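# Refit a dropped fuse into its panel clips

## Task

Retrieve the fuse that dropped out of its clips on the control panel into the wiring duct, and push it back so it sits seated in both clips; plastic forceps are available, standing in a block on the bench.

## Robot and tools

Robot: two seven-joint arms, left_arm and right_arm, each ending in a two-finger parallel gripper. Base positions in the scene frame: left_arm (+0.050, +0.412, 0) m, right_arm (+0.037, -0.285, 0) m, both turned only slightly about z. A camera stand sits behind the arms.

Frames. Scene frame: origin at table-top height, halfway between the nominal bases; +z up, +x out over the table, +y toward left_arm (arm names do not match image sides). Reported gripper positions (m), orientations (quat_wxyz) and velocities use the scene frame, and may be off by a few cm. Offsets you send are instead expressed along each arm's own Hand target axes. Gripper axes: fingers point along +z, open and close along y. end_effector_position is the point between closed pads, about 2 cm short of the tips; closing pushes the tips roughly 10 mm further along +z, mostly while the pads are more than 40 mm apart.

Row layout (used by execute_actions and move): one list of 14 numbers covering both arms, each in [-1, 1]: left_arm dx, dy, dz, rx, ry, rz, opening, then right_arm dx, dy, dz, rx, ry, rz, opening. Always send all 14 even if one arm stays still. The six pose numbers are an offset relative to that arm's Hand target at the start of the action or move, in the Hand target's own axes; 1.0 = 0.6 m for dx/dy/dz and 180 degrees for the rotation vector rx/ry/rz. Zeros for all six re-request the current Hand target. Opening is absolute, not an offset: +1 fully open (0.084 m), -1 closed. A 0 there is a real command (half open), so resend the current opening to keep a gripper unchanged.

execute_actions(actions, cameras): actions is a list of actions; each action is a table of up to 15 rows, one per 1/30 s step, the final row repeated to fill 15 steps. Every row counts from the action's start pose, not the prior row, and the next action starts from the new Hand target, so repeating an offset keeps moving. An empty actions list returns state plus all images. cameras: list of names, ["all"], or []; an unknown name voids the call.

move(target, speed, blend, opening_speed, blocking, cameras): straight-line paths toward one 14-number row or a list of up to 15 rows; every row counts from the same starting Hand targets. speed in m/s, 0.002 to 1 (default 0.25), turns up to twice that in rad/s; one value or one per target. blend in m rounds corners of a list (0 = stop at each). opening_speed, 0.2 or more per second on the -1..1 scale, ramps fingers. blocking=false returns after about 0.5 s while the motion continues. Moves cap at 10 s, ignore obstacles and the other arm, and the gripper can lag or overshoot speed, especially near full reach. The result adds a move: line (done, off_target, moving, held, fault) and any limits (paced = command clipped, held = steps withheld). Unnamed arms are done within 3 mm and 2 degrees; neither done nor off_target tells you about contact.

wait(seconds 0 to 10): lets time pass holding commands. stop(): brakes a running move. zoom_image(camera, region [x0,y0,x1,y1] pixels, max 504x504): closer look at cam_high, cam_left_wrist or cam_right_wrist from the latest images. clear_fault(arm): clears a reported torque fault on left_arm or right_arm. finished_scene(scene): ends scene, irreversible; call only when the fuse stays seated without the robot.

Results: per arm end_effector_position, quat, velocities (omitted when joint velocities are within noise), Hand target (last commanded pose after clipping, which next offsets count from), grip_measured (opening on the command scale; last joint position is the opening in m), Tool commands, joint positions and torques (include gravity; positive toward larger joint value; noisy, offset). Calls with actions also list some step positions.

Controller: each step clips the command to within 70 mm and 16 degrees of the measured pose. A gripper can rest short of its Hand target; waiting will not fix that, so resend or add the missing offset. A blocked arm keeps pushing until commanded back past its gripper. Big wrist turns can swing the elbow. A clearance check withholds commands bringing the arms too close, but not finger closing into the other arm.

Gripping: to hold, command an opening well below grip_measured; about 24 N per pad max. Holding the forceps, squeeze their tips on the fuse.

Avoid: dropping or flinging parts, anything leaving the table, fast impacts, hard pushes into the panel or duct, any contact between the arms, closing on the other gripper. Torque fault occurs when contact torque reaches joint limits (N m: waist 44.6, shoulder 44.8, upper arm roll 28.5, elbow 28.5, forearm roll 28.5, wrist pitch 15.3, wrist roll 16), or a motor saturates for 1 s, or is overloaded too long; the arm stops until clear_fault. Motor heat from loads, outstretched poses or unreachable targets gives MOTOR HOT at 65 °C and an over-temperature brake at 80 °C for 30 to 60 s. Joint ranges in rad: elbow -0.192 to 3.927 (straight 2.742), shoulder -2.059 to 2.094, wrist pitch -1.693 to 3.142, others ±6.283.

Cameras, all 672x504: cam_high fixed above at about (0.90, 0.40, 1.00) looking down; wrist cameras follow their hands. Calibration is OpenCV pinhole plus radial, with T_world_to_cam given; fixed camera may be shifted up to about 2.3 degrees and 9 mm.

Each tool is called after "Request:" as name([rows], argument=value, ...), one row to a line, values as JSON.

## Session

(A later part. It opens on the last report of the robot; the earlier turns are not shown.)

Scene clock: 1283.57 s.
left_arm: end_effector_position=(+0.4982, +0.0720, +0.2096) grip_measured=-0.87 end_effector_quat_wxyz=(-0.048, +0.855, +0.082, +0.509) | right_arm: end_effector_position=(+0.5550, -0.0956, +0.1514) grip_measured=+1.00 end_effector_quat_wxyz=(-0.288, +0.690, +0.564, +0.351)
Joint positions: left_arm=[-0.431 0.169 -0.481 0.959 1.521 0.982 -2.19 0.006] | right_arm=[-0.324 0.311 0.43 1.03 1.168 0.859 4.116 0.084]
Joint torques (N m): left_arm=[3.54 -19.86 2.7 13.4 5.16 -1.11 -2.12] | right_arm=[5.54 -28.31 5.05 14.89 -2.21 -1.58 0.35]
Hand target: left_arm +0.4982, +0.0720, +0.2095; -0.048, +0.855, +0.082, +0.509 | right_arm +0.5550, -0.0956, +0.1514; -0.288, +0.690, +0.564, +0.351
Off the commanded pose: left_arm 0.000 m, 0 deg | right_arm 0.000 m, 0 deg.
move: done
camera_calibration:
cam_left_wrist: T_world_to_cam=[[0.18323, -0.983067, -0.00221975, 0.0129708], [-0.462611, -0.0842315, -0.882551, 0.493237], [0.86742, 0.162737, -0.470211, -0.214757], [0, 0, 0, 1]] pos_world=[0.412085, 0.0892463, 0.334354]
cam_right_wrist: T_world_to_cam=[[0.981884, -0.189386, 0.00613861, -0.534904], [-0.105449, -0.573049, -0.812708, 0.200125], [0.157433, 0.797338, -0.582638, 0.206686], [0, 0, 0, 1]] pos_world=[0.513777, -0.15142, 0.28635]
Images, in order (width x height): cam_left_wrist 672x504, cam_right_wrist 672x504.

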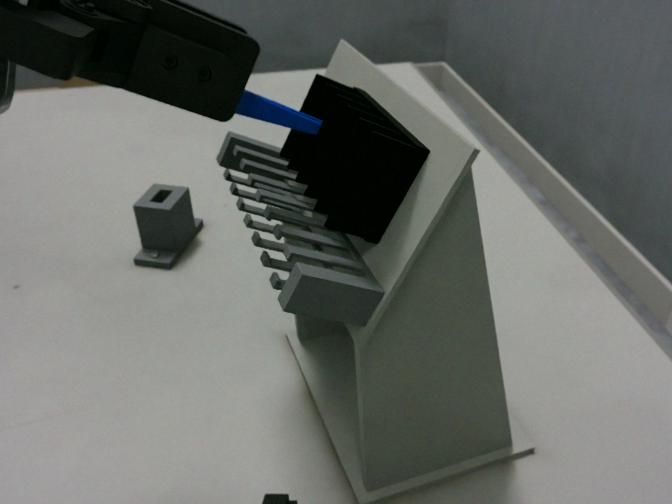

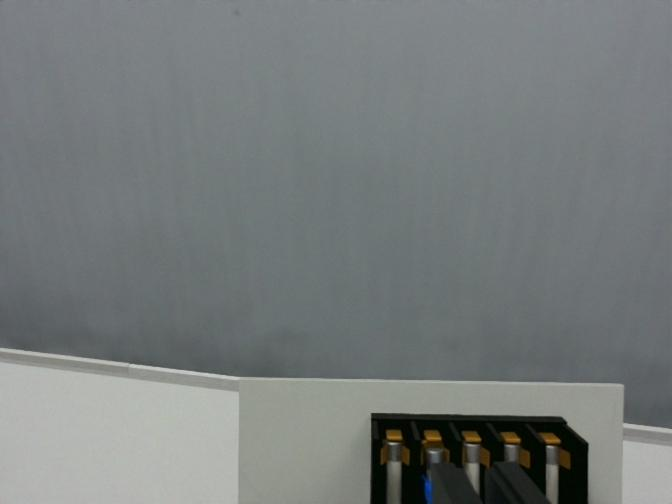

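Request:
move(target=[0.0007,0.0003,0.0092,0,0,0,-1,0,0,0,0,0,0,1], cameras=["cam_left_wrist","cam_right_wrist"], speed=0.02)

Request:
zoom_image(camera="cam_right_wrist", region=[370, 384, 510, 504])

Request:
zoom_image(camera="cam_left_wrist", region=[200, 50, 380, 190])

Scene clock: 1296.17 s.
left_arm: end_effector_position=(+0.5032, +0.0728, +0.2073) grip_measured=-0.87 end_effector_quat_wxyz=(-0.048, +0.855, +0.082, +0.509) | right_arm: end_effector_position=(+0.5550, -0.0956, +0.1514) grip_measured=+1.00 end_effector_quat_wxyz=(-0.288, +0.690, +0.564, +0.351)
Joint positions: left_arm=[-0.426 0.181 -0.476 0.967 1.534 0.977 -2.193 0.006] | right_arm=[-0.324 0.311 0.43 1.03 1.168 0.859 4.116 0.084]
Joint torques (N m): left_arm=[3.56 -20.81 2.22 13.47 5.55 -1.11 -1.89] | right_arm=[5.72 -28.24 4.73 14.77 -2.01 -1.69 0.51]
Hand target: left_arm +0.5032, +0.0728, +0.2073; -0.048, +0.855, +0.082, +0.509 | right_arm +0.5550, -0.0956, +0.1514; -0.288, +0.690, +0.564, +0.351
Off the commanded pose: left_arm 0.000 m, 0 deg | right_arm 0.000 m, 0 deg.
move: done
camera_calibration:
cam_left_wrist: T_world_to_cam=[[0.18323, -0.983067, -0.00221975, 0.012836], [-0.462611, -0.0842315, -0.882551, 0.493588], [0.86742, 0.162737, -0.470211, -0.220306], [0, 0, 0, 1]] pos_world=[0.417085, 0.0900463, 0.332054]
cam_right_wrist: T_world_to_cam=[[0.981884, -0.189386, 0.00613861, -0.534904], [-0.105449, -0.573049, -0.812708, 0.200125], [0.157433, 0.797338, -0.582638, 0.206686], [0, 0, 0, 1]] pos_world=[0.513777, -0.15142, 0.28635]
Images, in order (width x height): cam_left_wrist 672x504, cam_right_wrist 672x504.

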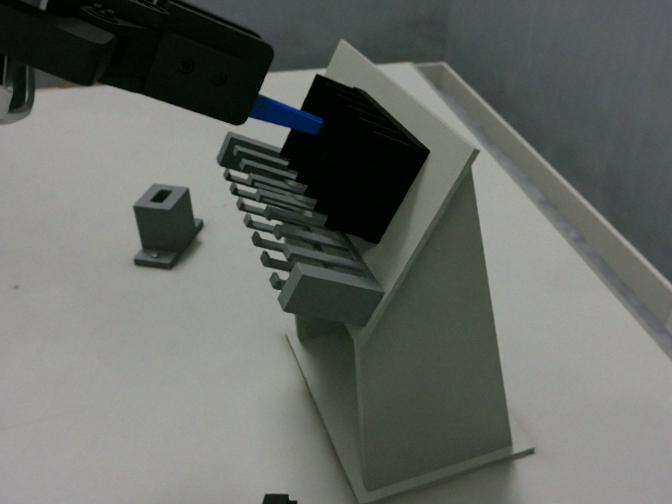

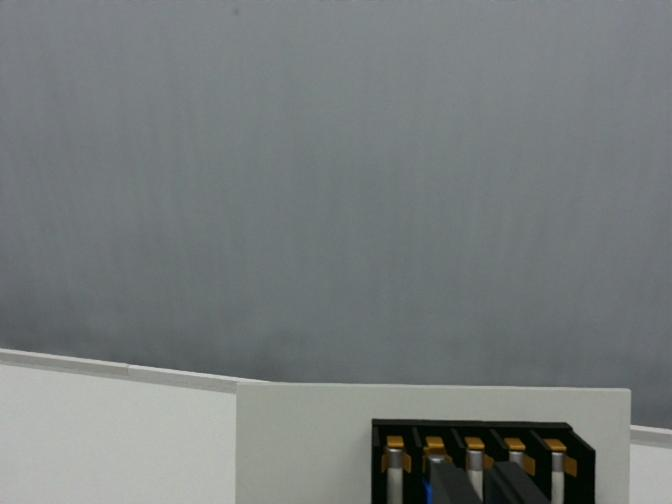

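Scaled by 3.600 from the camera's 672x504 image, which has a finer 960x720 frame.

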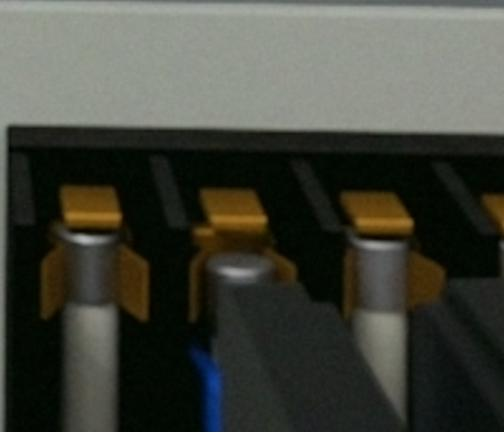

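Scaled by 2.800 from the camera's 672x504 image, which has a finer 960x720 frame.

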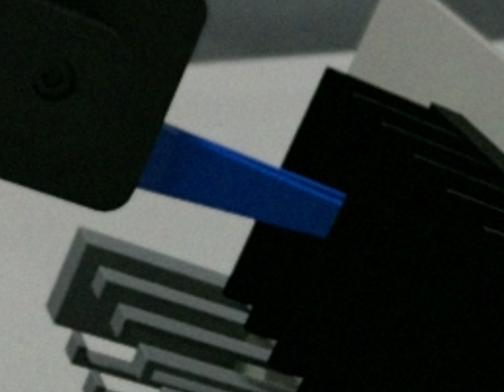

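Request:
move(target=[0,0,0.0067,0,0,0,-1,0,0,0,0,0,0,1], cameras=["cam_left_wrist","cam_right_wrist"], speed=0.02)

Request:
zoom_image(camera="cam_right_wrist", region=[370, 384, 510, 504])

Request:
zoom_image(camera="cam_high", region=[265, 265, 335, 315])

Scene clock: 1314.30 s.
left_arm: end_effector_position=(+0.5066, +0.0733, +0.2054) grip_measured=-0.87 end_effector_quat_wxyz=(-0.048, +0.855, +0.082, +0.509) | right_arm: end_effector_position=(+0.5550, -0.0956, +0.1514) grip_measured=+1.00 end_effector_quat_wxyz=(-0.288, +0.690, +0.564, +0.351)
Joint positions: left_arm=[-0.424 0.19 -0.472 0.972 1.543 0.974 -2.195 0.006] | right_arm=[-0.324 0.311 0.43 1.03 1.168 0.859 4.116 0.084]
Joint torques (N m): left_arm=[14.02 -7.76 24.92 12.53 6.43 1.56 -2.04] | right_arm=[5.57 -28.45 4.97 15.21 -1.89 -1.64 0.37]
Hand target: left_arm +0.5067, +0.0734, +0.2054; -0.048, +0.855, +0.082, +0.509 | right_arm +0.5550, -0.0956, +0.1514; -0.288, +0.690, +0.564, +0.351
Off the commanded pose: left_arm 0.000 m, 0 deg | right_arm 0.000 m, 0 deg.
move: done
camera_calibration:
cam_left_wrist: T_world_to_cam=[[0.182884, -0.983132, -0.00204449, 0.0128744], [-0.462794, -0.0842545, -0.882453, 0.493627], [0.867395, 0.162332, -0.470397, -0.224225], [0, 0, 0, 1]] pos_world=[0.420586, 0.0906465, 0.330154]
cam_right_wrist: T_world_to_cam=[[0.981884, -0.189386, 0.00613861, -0.534904], [-0.105449, -0.573049, -0.812708, 0.200125], [0.157433, 0.797338, -0.582638, 0.206686], [0, 0, 0, 1]] pos_world=[0.513777, -0.15142, 0.28635]
Images, in order (width x height): cam_left_wrist 672x504, cam_right_wrist 672x504.

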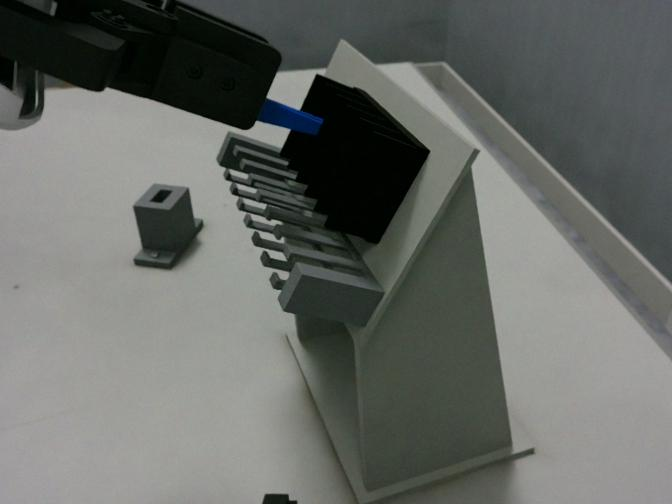

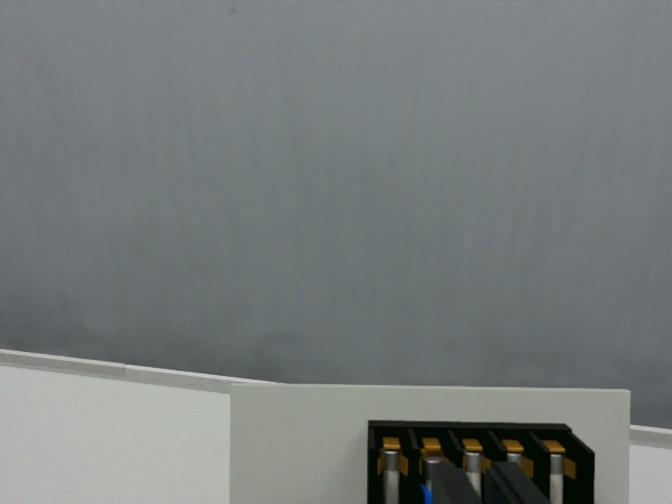

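Scaled by 3.600 from the camera's 672x504 image, which has a finer 960x720 frame.

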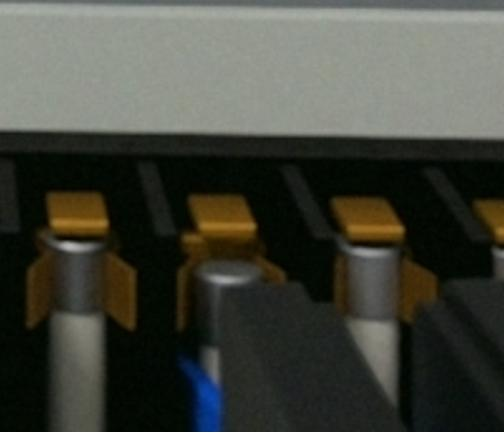

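This scene's latest camera images include none from cam_high. They are from: cam_left_wrist, cam_right_wrist. cam_high's image comes with the result of a call that names it in "cameras".

Request:
move([
  [0,0,-0.005,0,0,0,-1,0,0,0,0,0,0,1],
  [0,0,-0.005,0,0,0,-0.84,0,0,0,0,0,0,1],
], cameras=["all"], speed=0.02, opening_speed=0.2)

Request:
zoom_image(camera="cam_right_wrist", region=[370, 384, 510, 504])

Request:
zoom_image(camera="cam_high", region=[265, 265, 335, 315])

Scene clock: 1330.87 s.
left_arm: end_effector_position=(+0.5041, +0.0729, +0.2068) grip_measured=-0.86 end_effector_quat_wxyz=(-0.048, +0.855, +0.082, +0.509) | right_arm: end_effector_position=(+0.5550, -0.0956, +0.1514) grip_measured=+1.00 end_effector_quat_wxyz=(-0.288, +0.690, +0.564, +0.351)
Joint positions: left_arm=[-0.425 0.184 -0.475 0.968 1.536 0.976 -2.193 0.006] | right_arm=[-0.324 0.311 0.43 1.03 1.168 0.859 4.116 0.084]
Joint torques (N m): left_arm=[-3.52 -32.15 -7.39 8.69 -3.62 -1.11 2.08] | right_arm=[5.53 -28.13 4.85 14.88 -2.1 -1.69 0.35]
Hand target: left_arm +0.5041, +0.0729, +0.2068; -0.048, +0.855, +0.082, +0.509 | right_arm +0.5550, -0.0956, +0.1514; -0.288, +0.690, +0.564, +0.351
Off the commanded pose: left_arm 0.000 m, 0 deg | right_arm 0.000 m, 0 deg.
move: done
camera_calibration:
cam_left_wrist: T_world_to_cam=[[0.183146, -0.983083, -0.00217204, 0.0128876], [-0.462618, -0.0842346, -0.882547, 0.493581], [0.867434, 0.16264, -0.470219, -0.221349], [0, 0, 0, 1]] pos_world=[0.417985, 0.0902463, 0.331554]
cam_right_wrist: T_world_to_cam=[[0.981884, -0.189386, 0.00613861, -0.534904], [-0.105449, -0.573049, -0.812708, 0.200125], [0.157433, 0.797338, -0.582638, 0.206686], [0, 0, 0, 1]] pos_world=[0.513777, -0.15142, 0.28635]

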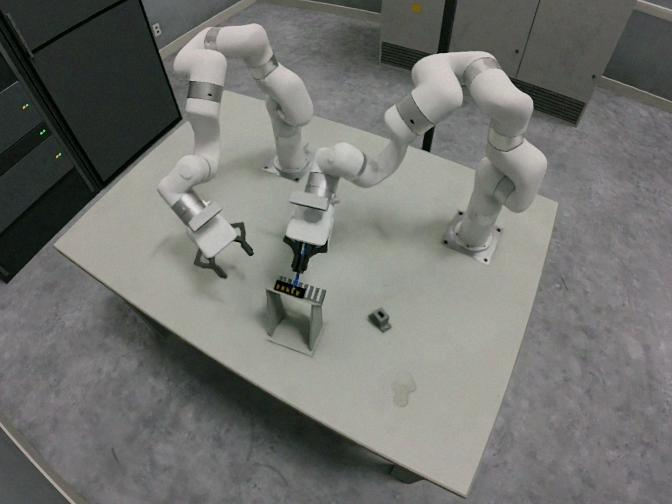

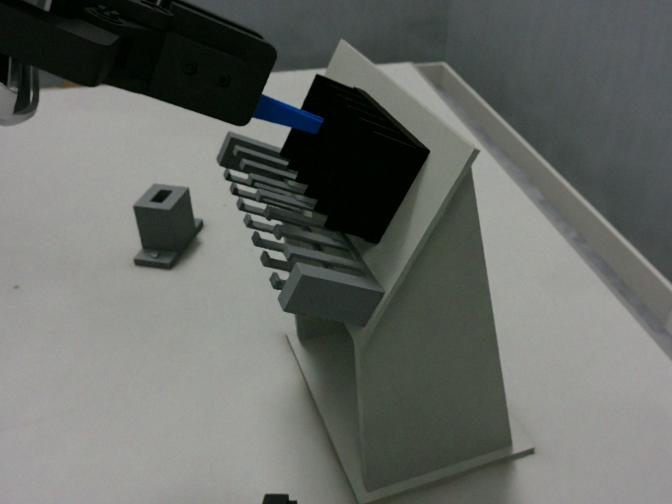

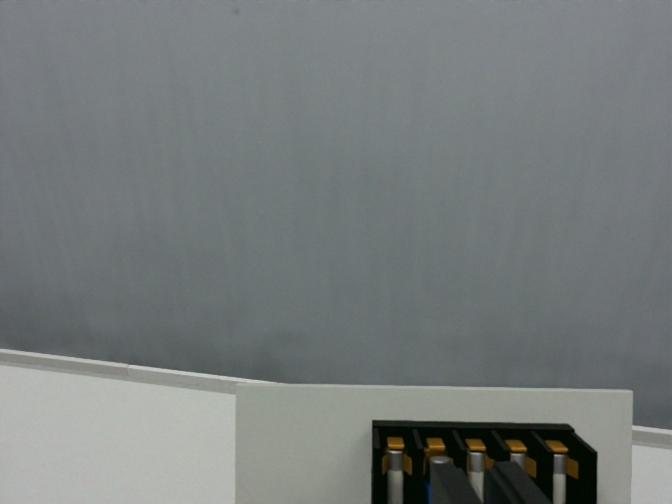

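Scaled by 3.600 from the camera's 672x504 image, which has a finer 960x720 frame.

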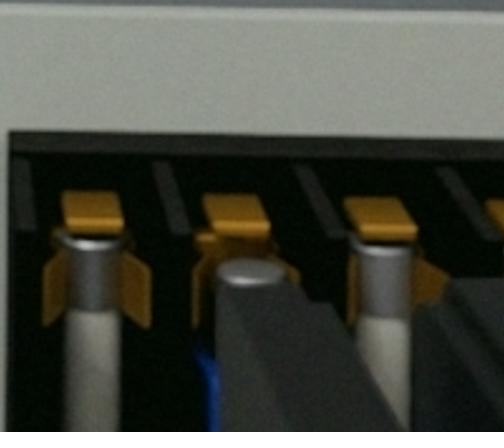

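Scaled by 7.200 from the camera's 672x504 image, which has a finer 960x720 frame.

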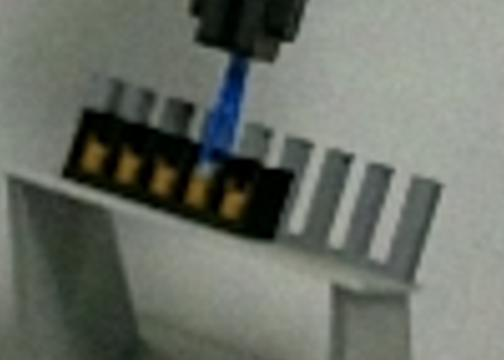

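Request:
move([
  [0,0,0,0,0,0,-1,0,0,0,0,0,0,1],
  [0,0,-0.045,0,0,0,-1,0,0,0,0,0,0,1],
], cameras=["cam_left_wrist","cam_right_wrist"], speed=0.04)

Request:
zoom_image(camera="cam_right_wrist", region=[370, 374, 510, 504])

Request:
zoom_image(camera="cam_left_wrist", region=[200, 60, 360, 200])

Scene clock: 1342.00 s.
left_arm: end_effector_position=(+0.4808, +0.0685, +0.2196) grip_measured=-0.87 end_effector_quat_wxyz=(-0.048, +0.855, +0.082, +0.509) | right_arm: end_effector_position=(+0.5550, -0.0956, +0.1514) grip_measured=+1.00 end_effector_quat_wxyz=(-0.288, +0.690, +0.564, +0.351)
Joint positions: left_arm=[-0.446 0.126 -0.502 0.937 1.473 0.999 -2.173 0.006] | right_arm=[-0.324 0.311 0.43 1.03 1.168 0.859 4.116 0.084]
Joint torques (N m): left_arm=[-4.84 -30.65 -6.54 8.73 -3.64 1.58 2.2] | right_arm=[5.54 -28.4 4.82 15.17 -2.15 -1.5 0.17]
Hand target: left_arm +0.4808, +0.0685, +0.2197; -0.048, +0.855, +0.082, +0.509 | right_arm +0.5550, -0.0956, +0.1514; -0.288, +0.690, +0.564, +0.351
Off the commanded pose: left_arm 0.000 m, 0 deg | right_arm 0.000 m, 0 deg.
move: done
camera_calibration:
cam_left_wrist: T_world_to_cam=[[0.18323, -0.983067, -0.00221975, 0.0127224], [-0.462611, -0.0842315, -0.882551, 0.493853], [0.86742, 0.162737, -0.470211, -0.194432], [0, 0, 0, 1]] pos_world=[0.394785, 0.0857463, 0.344454]
cam_right_wrist: T_world_to_cam=[[0.981884, -0.189386, 0.00613861, -0.534904], [-0.105449, -0.573049, -0.812708, 0.200125], [0.157433, 0.797338, -0.582638, 0.206686], [0, 0, 0, 1]] pos_world=[0.513777, -0.15142, 0.28635]
Images, in order (width x height): cam_left_wrist 672x504, cam_right_wrist 672x504.

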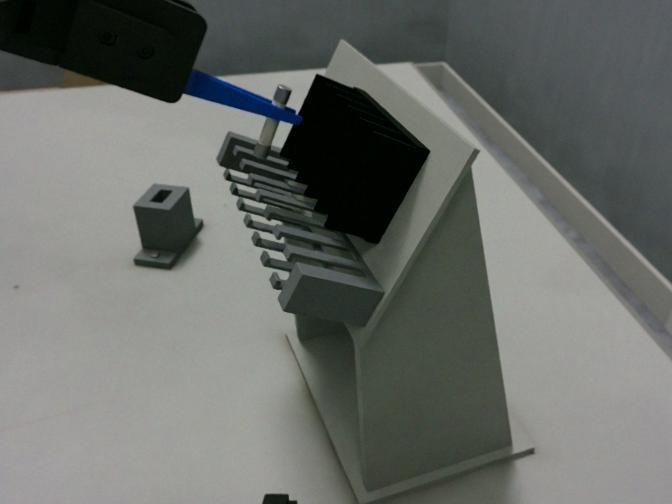

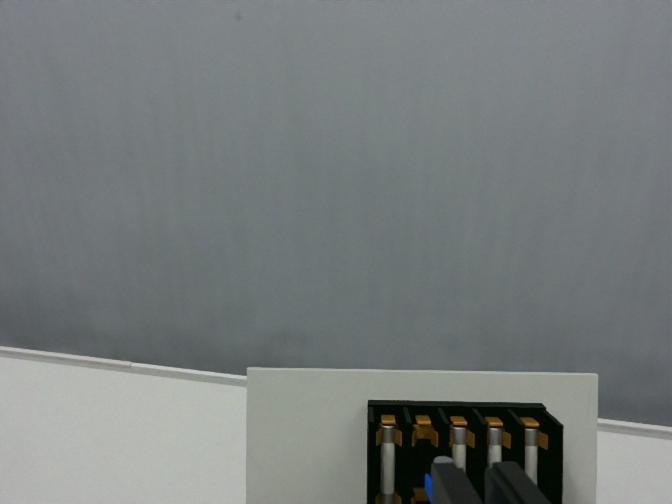

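Scaled by 3.600 from the camera's 672x504 image, which has a finer 960x720 frame.

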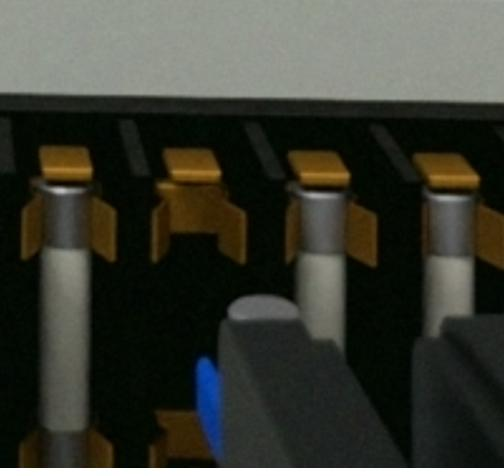

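Scaled by 3.150 from the camera's 672x504 image, which has a finer 960x720 frame.

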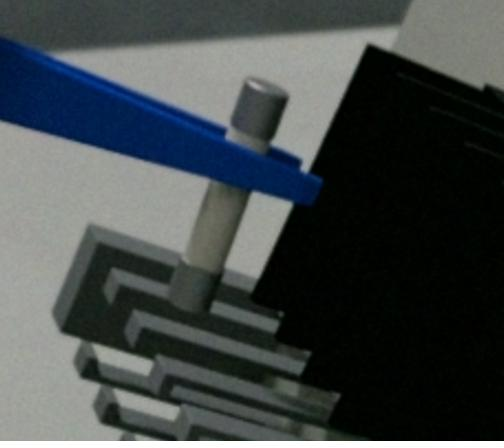

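Request:
move(target=[0.0093,-0.0007,0.02,0,-0.019,0,-1,0,0,0,0,0,0,1], cameras=["cam_left_wrist","cam_right_wrist"], speed=0.06)

Request:
zoom_image(camera="cam_right_wrist", region=[370, 374, 510, 504])

Request:
zoom_image(camera="cam_left_wrist", region=[200, 50, 360, 190])

Scene clock: 1370.00 s.
left_arm: end_effector_position=(+0.4934, +0.0710, +0.2190) grip_measured=-0.87 end_effector_quat_wxyz=(-0.045, +0.870, +0.083, +0.484) | right_arm: end_effector_position=(+0.5550, -0.0956, +0.1514) grip_measured=+1.00 end_effector_quat_wxyz=(-0.288, +0.690, +0.564, +0.351)
Joint positions: left_arm=[-0.415 0.13 -0.484 0.967 1.424 0.933 -2.1 0.006] | right_arm=[-0.324 0.311 0.43 1.03 1.168 0.859 4.116 0.084]
Joint torques (N m): left_arm=[15.58 -3.31 27.91 10.6 -3.12 2.3 2.26] | right_arm=[5.22 -28.13 4.95 14.85 -2.04 -1.6 0.32]
Hand target: left_arm +0.4937, +0.0714, +0.2188; -0.046, +0.870, +0.083, +0.483 | right_arm +0.5550, -0.0956, +0.1514; -0.288, +0.690, +0.564, +0.351
Off the commanded pose: left_arm 0.000 m, 0 deg | right_arm 0.000 m, 0 deg.
move: done
camera_calibration:
cam_left_wrist: T_world_to_cam=[[0.182124, -0.983274, -0.00146088, 0.0132309], [-0.513496, -0.0938437, -0.852945, 0.518596], [0.838542, 0.156092, -0.521999, -0.180037], [0, 0, 0, 1]] pos_world=[0.414856, 0.089779, 0.348373]
cam_right_wrist: T_world_to_cam=[[0.981884, -0.189386, 0.00613861, -0.534904], [-0.105449, -0.573049, -0.812708, 0.200125], [0.157433, 0.797338, -0.582638, 0.206686], [0, 0, 0, 1]] pos_world=[0.513777, -0.15142, 0.28635]
Images, in order (width x height): cam_left_wrist 672x504, cam_right_wrist 672x504.

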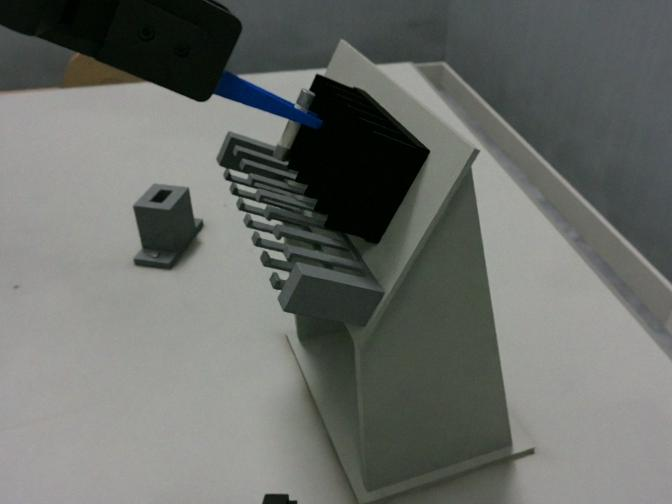

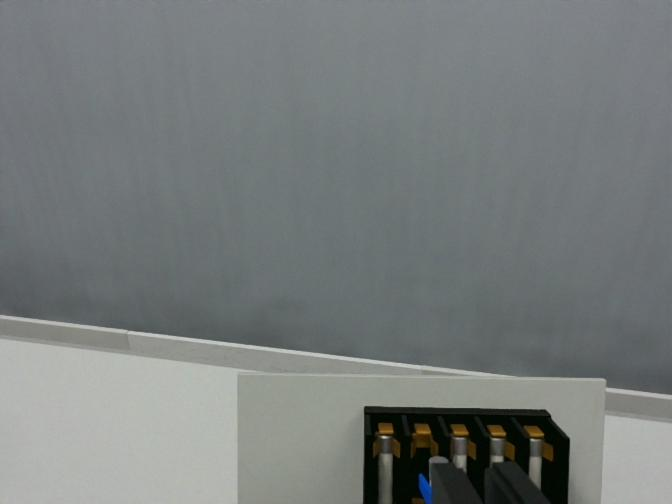

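Scaled by 3.600 from the camera's 672x504 image, which has a finer 960x720 frame.

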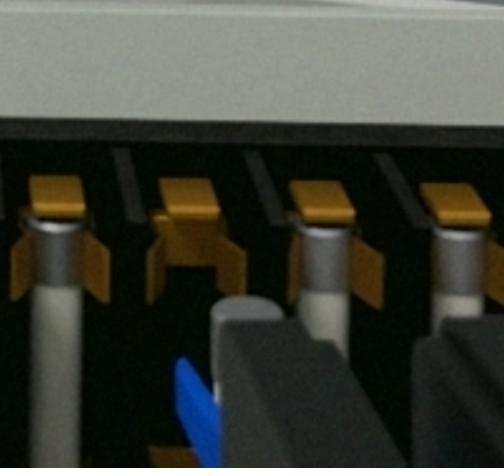

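Scaled by 3.150 from the camera's 672x504 image, which has a finer 960x720 frame.

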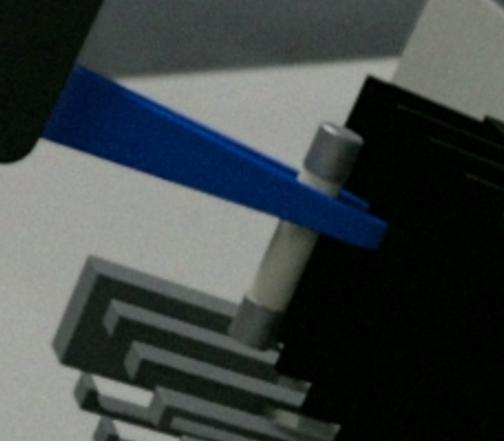

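Request:
move(target=[0,0,-0.01,0,0,0,-1,0,0,0,0,0,0,1], cameras=["cam_left_wrist","cam_high"], speed=0.06)

Request:
zoom_image(camera="cam_left_wrist", region=[200, 50, 360, 190])

Request:
zoom_image(camera="cam_high", region=[265, 245, 335, 315])

Scene clock: 1398.13 s.
left_arm: end_effector_position=(+0.4887, +0.0705, +0.2220) grip_measured=-0.87 end_effector_quat_wxyz=(-0.046, +0.870, +0.083, +0.483) | right_arm: end_effector_position=(+0.5550, -0.0956, +0.1514) grip_measured=+1.00 end_effector_quat_wxyz=(-0.288, +0.690, +0.564, +0.351)
Joint positions: left_arm=[-0.418 0.117 -0.49 0.96 1.409 0.938 -2.095 0.006] | right_arm=[-0.324 0.311 0.43 1.03 1.168 0.859 4.116 0.084]
Joint torques (N m): left_arm=[-4.81 -30.54 -6.54 9 -3.93 1.43 2.07] | right_arm=[5.34 -28.31 4.93 15.01 -1.89 -1.62 0.35]
Hand target: left_arm +0.4886, +0.0704, +0.2220; -0.046, +0.870, +0.083, +0.483 | right_arm +0.5550, -0.0956, +0.1514; -0.288, +0.690, +0.564, +0.351
Off the commanded pose: left_arm 0.000 m, 0 deg | right_arm 0.000 m, 0 deg.
move: done
camera_calibration:
cam_left_wrist: T_world_to_cam=[[0.183104, -0.983092, -0.0019777, 0.0132832], [-0.513481, -0.0939215, -0.852945, 0.518634], [0.838338, 0.157193, -0.521996, -0.174368], [0, 0, 0, 1]] pos_world=[0.410056, 0.0891788, 0.351374]
Images, in order (width x height): cam_high 672x504, cam_left_wrist 672x504.

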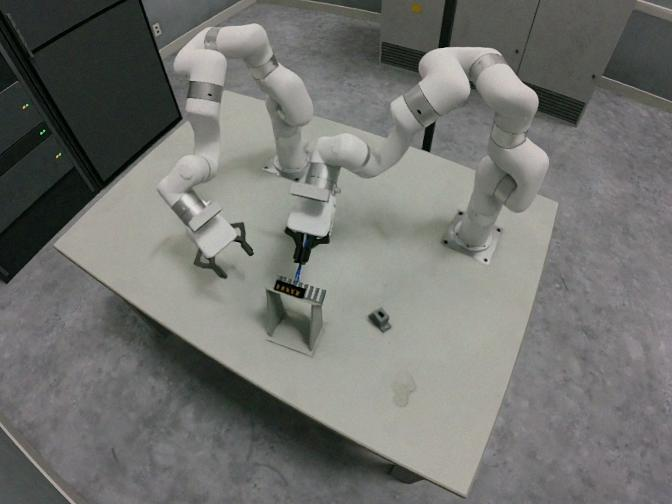

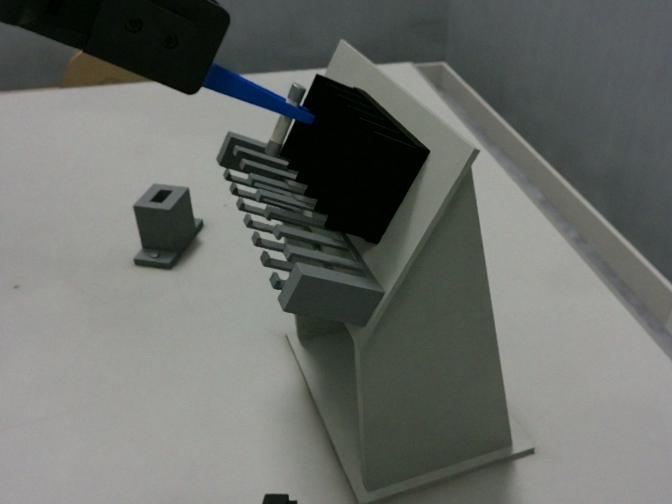

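Scaled by 3.150 from the camera's 672x504 image, which has a finer 960x720 frame.

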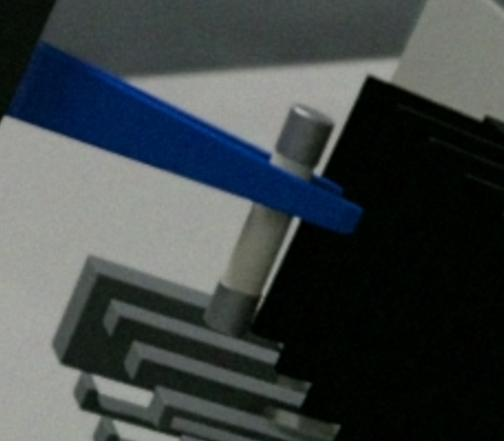

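Scaled by 7.200 from the camera's 672x504 image, which has a finer 960x720 frame.

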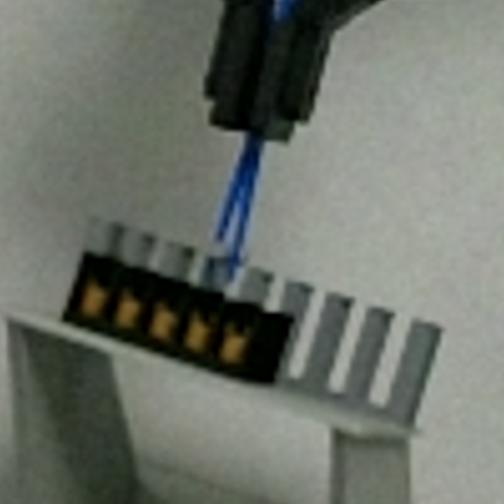

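Request:
zoom_image(camera="cam_high", region=[274, 265, 314, 300])

Scaled by 12.600 from the camera's 672x504 image, which has a finer 960x720 frame.

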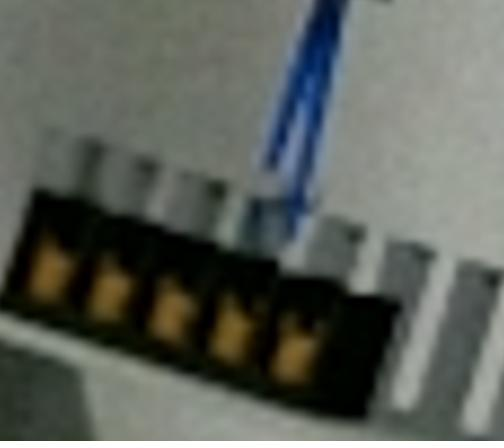

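Request:
move(target=[0,-0.0008,0.0075,0,0,0,-1,0,0,0,0,0,0,1], cameras=["cam_left_wrist","cam_right_wrist"], speed=0.03)

Request:
zoom_image(camera="cam_right_wrist", region=[350, 374, 490, 504])

Scene clock: 1465.90 s.
left_arm: end_effector_position=(+0.4923, +0.0716, +0.2197) grip_measured=-0.87 end_effector_quat_wxyz=(-0.046, +0.870, +0.083, +0.483) | right_arm: end_effector_position=(+0.5550, -0.0956, +0.1514) grip_measured=+1.00 end_effector_quat_wxyz=(-0.288, +0.690, +0.564, +0.351)
Joint positions: left_arm=[-0.414 0.126 -0.485 0.963 1.42 0.934 -2.099 0.006] | right_arm=[-0.324 0.311 0.43 1.03 1.168 0.859 4.116 0.084]
Joint torques (N m): left_arm=[3.67 -19.66 3.71 13.78 5.42 -1.42 -1.96] | right_arm=[5.22 -28.02 5.1 15.07 -1.48 -1.65 0.27]
Hand target: left_arm +0.4923, +0.0716, +0.2196; -0.046, +0.870, +0.083, +0.483 | right_arm +0.5550, -0.0956, +0.1514; -0.288, +0.690, +0.564, +0.351
Off the commanded pose: left_arm 0.000 m, 0 deg | right_arm 0.000 m, 0 deg.
move: done
camera_calibration:
cam_left_wrist: T_world_to_cam=[[0.182941, -0.983122, -0.0018722, 0.0137343], [-0.513497, -0.0939278, -0.852935, 0.518628], [0.838364, 0.156998, -0.522013, -0.178747], [0, 0, 0, 1]] pos_world=[0.413656, 0.0902789, 0.349074]
cam_right_wrist: T_world_to_cam=[[0.981884, -0.189386, 0.00613861, -0.534904], [-0.105449, -0.573049, -0.812708, 0.200125], [0.157433, 0.797338, -0.582638, 0.206686], [0, 0, 0, 1]] pos_world=[0.513777, -0.15142, 0.28635]
Images, in order (width x height): cam_left_wrist 672x504, cam_right_wrist 672x504.

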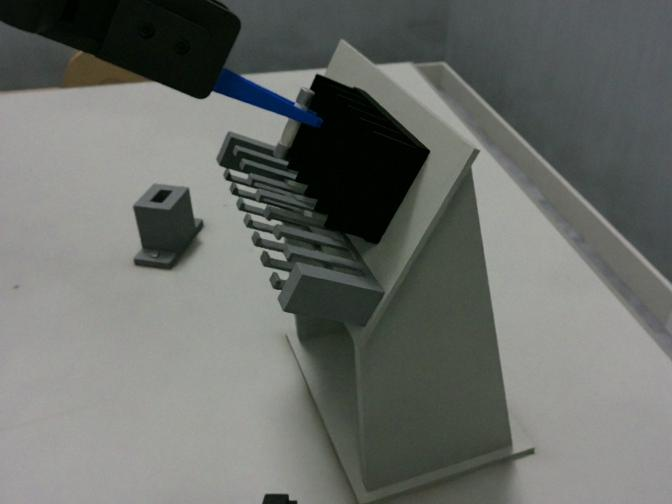

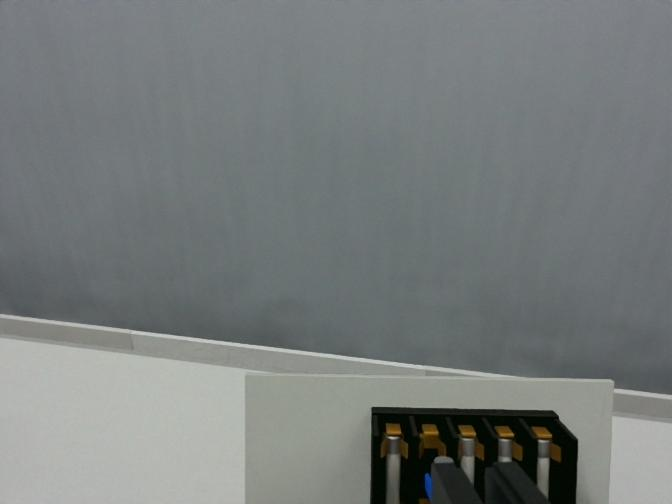

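Scaled by 3.600 from the camera's 672x504 image, which has a finer 960x720 frame.

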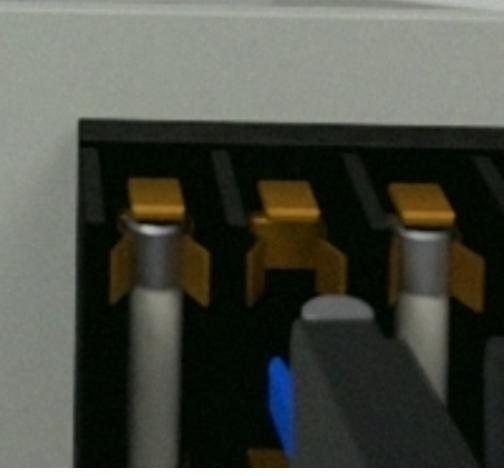

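Request:
move(target=[0,-0.0006,0.0067,0,0,0,-1,0,0,0,0,0,0,1], cameras=["cam_left_wrist","cam_right_wrist"], speed=0.02)

Request:
zoom_image(camera="cam_right_wrist", region=[350, 374, 490, 504])

Request:
zoom_image(camera="cam_left_wrist", region=[200, 50, 360, 190])

Scene clock: 1489.60 s.
left_arm: end_effector_position=(+0.4956, +0.0726, +0.2175) grip_measured=-0.87 end_effector_quat_wxyz=(-0.046, +0.870, +0.083, +0.483) | right_arm: end_effector_position=(+0.5550, -0.0956, +0.1514) grip_measured=+1.00 end_effector_quat_wxyz=(-0.288, +0.690, +0.564, +0.351)
Joint positions: left_arm=[-0.411 0.134 -0.481 0.966 1.43 0.93 -2.103 0.006] | right_arm=[-0.324 0.311 0.43 1.03 1.168 0.859 4.116 0.084]
Joint torques (N m): left_arm=[3.67 -19.81 3.09 13.7 5.24 -1.23 -2] | right_arm=[5.21 -27.85 4.81 15.16 -1.89 -1.61 0.22]
Hand target: left_arm +0.4956, +0.0726, +0.2175; -0.046, +0.870, +0.083, +0.483 | right_arm +0.5550, -0.0956, +0.1514; -0.288, +0.690, +0.564, +0.351
Off the commanded pose: left_arm 0.000 m, 0 deg | right_arm 0.000 m, 0 deg.
move: done
camera_calibration:
cam_left_wrist: T_world_to_cam=[[0.182941, -0.983122, -0.0018722, 0.0141096], [-0.513497, -0.0939278, -0.852935, 0.51854], [0.838364, 0.156998, -0.522013, -0.182819], [0, 0, 0, 1]] pos_world=[0.416956, 0.0912789, 0.346874]
cam_right_wrist: T_world_to_cam=[[0.981884, -0.189386, 0.00613861, -0.534904], [-0.105449, -0.573049, -0.812708, 0.200125], [0.157433, 0.797338, -0.582638, 0.206686], [0, 0, 0, 1]] pos_world=[0.513777, -0.15142, 0.28635]
Images, in order (width x height): cam_left_wrist 672x504, cam_right_wrist 672x504.

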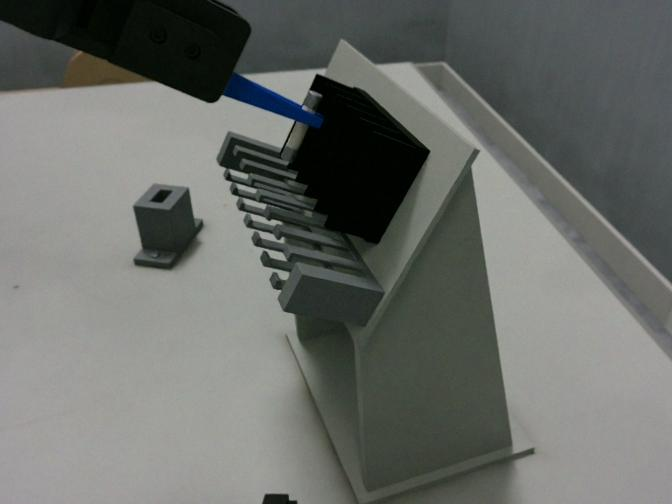

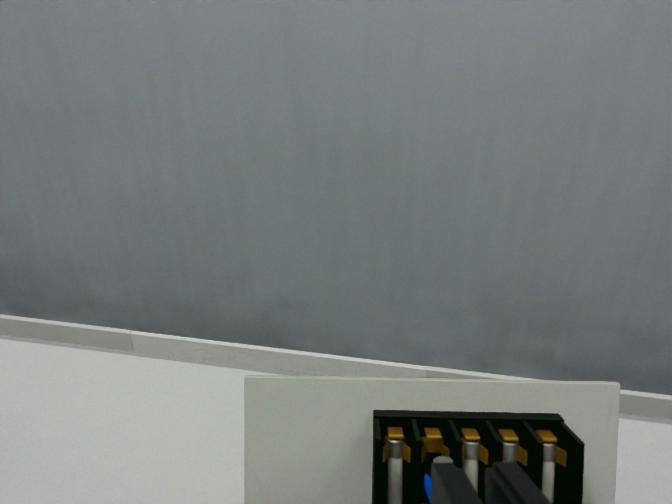

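Scaled by 3.600 from the camera's 672x504 image, which has a finer 960x720 frame.

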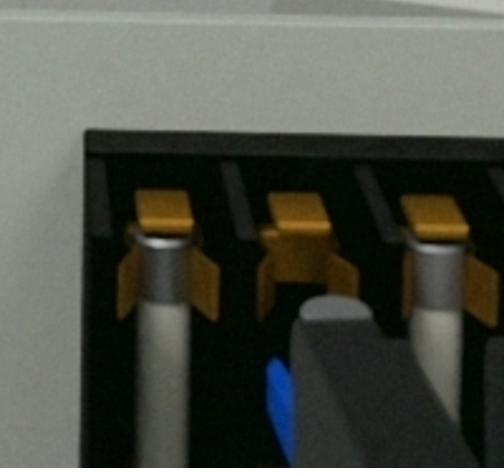

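Scaled by 3.150 from the camera's 672x504 image, which has a finer 960x720 frame.

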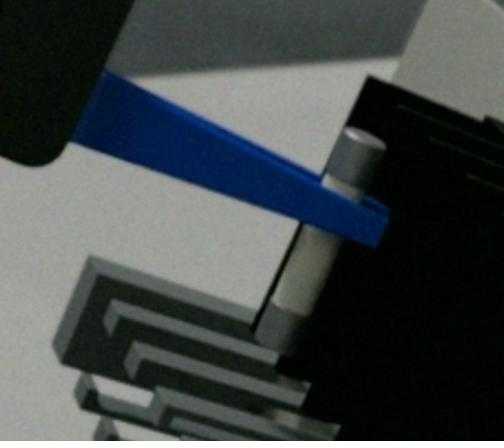

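Request:
move(target=[0.0003,0,0.0133,0,0,0,-1,0,0,0,0,0,0,1], cameras=["cam_left_wrist","cam_right_wrist"], speed=0.02)

Request:
zoom_image(camera="cam_right_wrist", region=[350, 374, 490, 504])

Request:
zoom_image(camera="cam_left_wrist", region=[200, 50, 360, 190])

Scene clock: 1513.67 s.
left_arm: end_effector_position=(+0.5023, +0.0739, +0.2135) grip_measured=-0.87 end_effector_quat_wxyz=(-0.046, +0.870, +0.083, +0.484) | right_arm: end_effector_position=(+0.5550, -0.0956, +0.1514) grip_measured=+1.00 end_effector_quat_wxyz=(-0.288, +0.690, +0.564, +0.351)
Joint positions: left_arm=[-0.406 0.152 -0.474 0.976 1.449 0.923 -2.109 0.006] | right_arm=[-0.324 0.311 0.43 1.03 1.168 0.859 4.116 0.084]
Joint torques (N m): left_arm=[4.14 -20.47 2.95 13.75 5.09 -1.18 -2.04] | right_arm=[5.03 -27.88 4.85 15.43 -1.62 -1.62 0.2]
Hand target: left_arm +0.5023, +0.0739, +0.2134; -0.046, +0.870, +0.083, +0.483 | right_arm +0.5550, -0.0956, +0.1514; -0.288, +0.690, +0.564, +0.351
Off the commanded pose: left_arm 0.000 m, 0 deg | right_arm 0.000 m, 0 deg.
move: done
camera_calibration:
cam_left_wrist: T_world_to_cam=[[0.182941, -0.983122, -0.0018722, 0.0141362], [-0.513497, -0.0939278, -0.852935, 0.518742], [0.838364, 0.156998, -0.522013, -0.190812], [0, 0, 0, 1]] pos_world=[0.423756, 0.0925789, 0.342874]
cam_right_wrist: T_world_to_cam=[[0.981884, -0.189386, 0.00613861, -0.534904], [-0.105449, -0.573049, -0.812708, 0.200125], [0.157433, 0.797338, -0.582638, 0.206686], [0, 0, 0, 1]] pos_world=[0.513777, -0.15142, 0.28635]
Images, in order (width x height): cam_left_wrist 672x504, cam_right_wrist 672x504.

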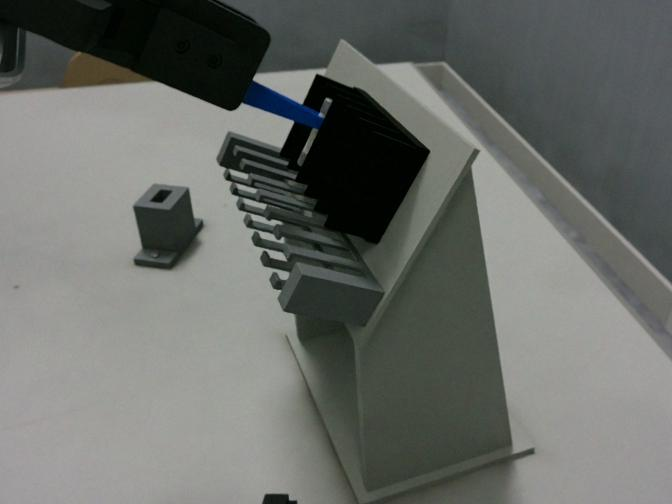

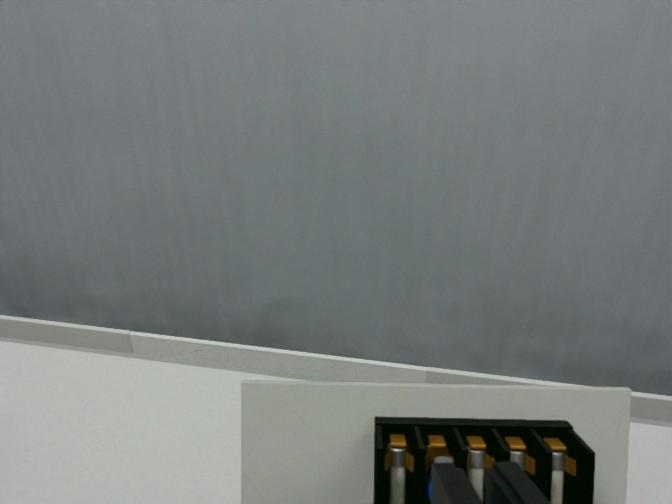

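Scaled by 3.600 from the camera's 672x504 image, which has a finer 960x720 frame.

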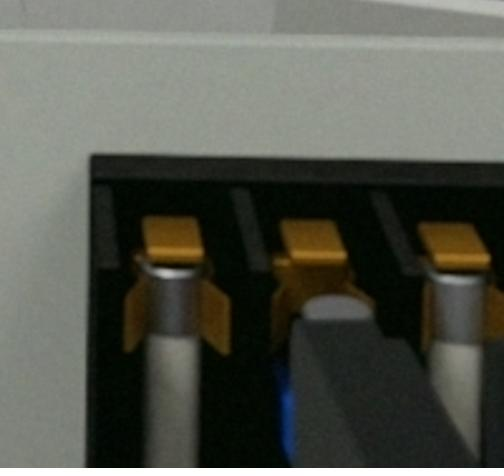

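Scaled by 3.150 from the camera's 672x504 image, which has a finer 960x720 frame.

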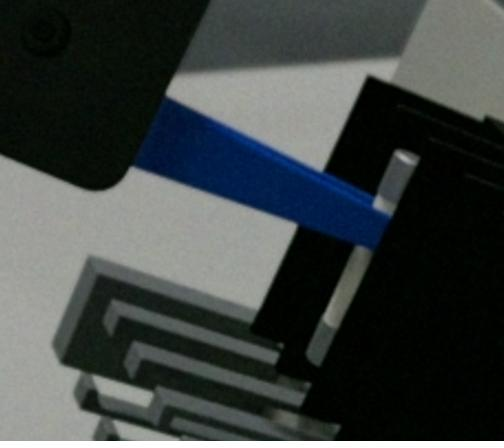

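Request:
move(target=[0.0001,0,0.01,0,0,0,-1,0,0,0,0,0,0,1], cameras=["cam_left_wrist","cam_right_wrist"], speed=0.02)

Request:
zoom_image(camera="cam_right_wrist", region=[350, 374, 490, 504])

Request:
zoom_image(camera="cam_left_wrist", region=[200, 50, 360, 190])

Scene clock: 1526.63 s.
left_arm: end_effector_position=(+0.5074, +0.0748, +0.2103) grip_measured=-0.87 end_effector_quat_wxyz=(-0.046, +0.870, +0.083, +0.484) | right_arm: end_effector_position=(+0.5550, -0.0956, +0.1514) grip_measured=+1.00 end_effector_quat_wxyz=(-0.288, +0.690, +0.564, +0.351)
Joint positions: left_arm=[-0.402 0.165 -0.468 0.983 1.463 0.918 -2.114 0.006] | right_arm=[-0.324 0.311 0.43 1.03 1.168 0.859 4.116 0.084]
Joint torques (N m): left_arm=[4.1 -20.63 2.88 14 5.1 -1.15 -2.07] | right_arm=[5.53 -27.77 4.78 14.85 -1.54 -1.6 0.13]
Hand target: left_arm +0.5074, +0.0749, +0.2103; -0.046, +0.870, +0.083, +0.483 | right_arm +0.5550, -0.0956, +0.1514; -0.288, +0.690, +0.564, +0.351
Off the commanded pose: left_arm 0.000 m, 0 deg | right_arm 0.000 m, 0 deg.
move: done
camera_calibration:
cam_left_wrist: T_world_to_cam=[[0.182941, -0.983122, -0.0018722, 0.0141988], [-0.513497, -0.0939278, -0.852935, 0.518759], [0.838364, 0.156998, -0.522013, -0.196779], [0, 0, 0, 1]] pos_world=[0.428756, 0.0935789, 0.339774]
cam_right_wrist: T_world_to_cam=[[0.981884, -0.189386, 0.00613861, -0.534904], [-0.105449, -0.573049, -0.812708, 0.200125], [0.157433, 0.797338, -0.582638, 0.206686], [0, 0, 0, 1]] pos_world=[0.513777, -0.15142, 0.28635]
Images, in order (width x height): cam_left_wrist 672x504, cam_right_wrist 672x504.

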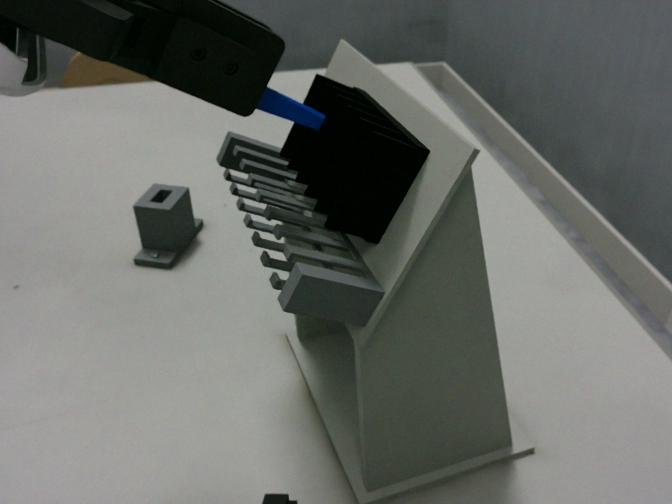

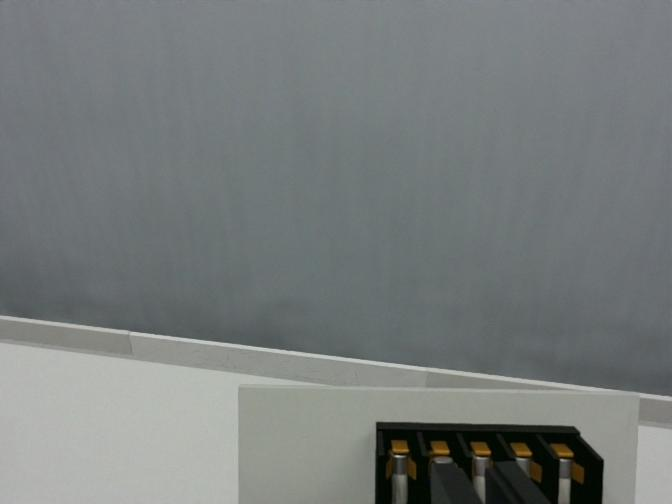

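Scaled by 3.600 from the camera's 672x504 image, which has a finer 960x720 frame.

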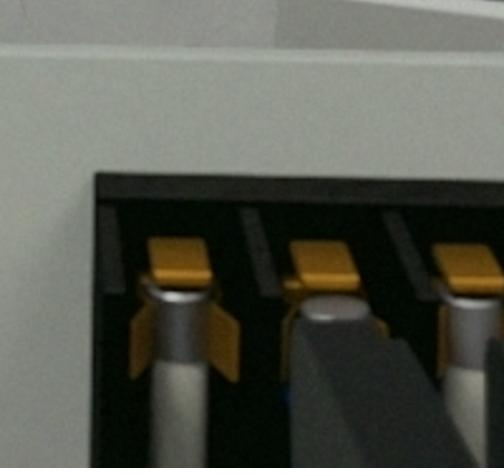

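Scaled by 3.150 from the camera's 672x504 image, which has a finer 960x720 frame.

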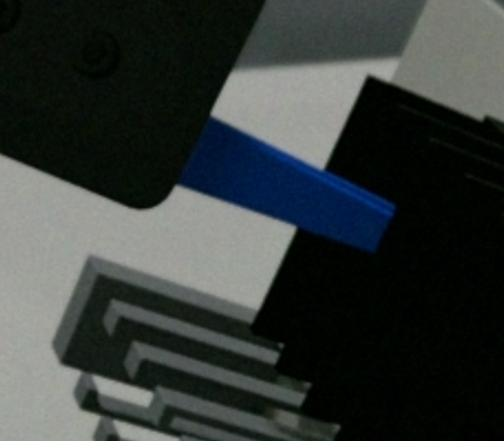

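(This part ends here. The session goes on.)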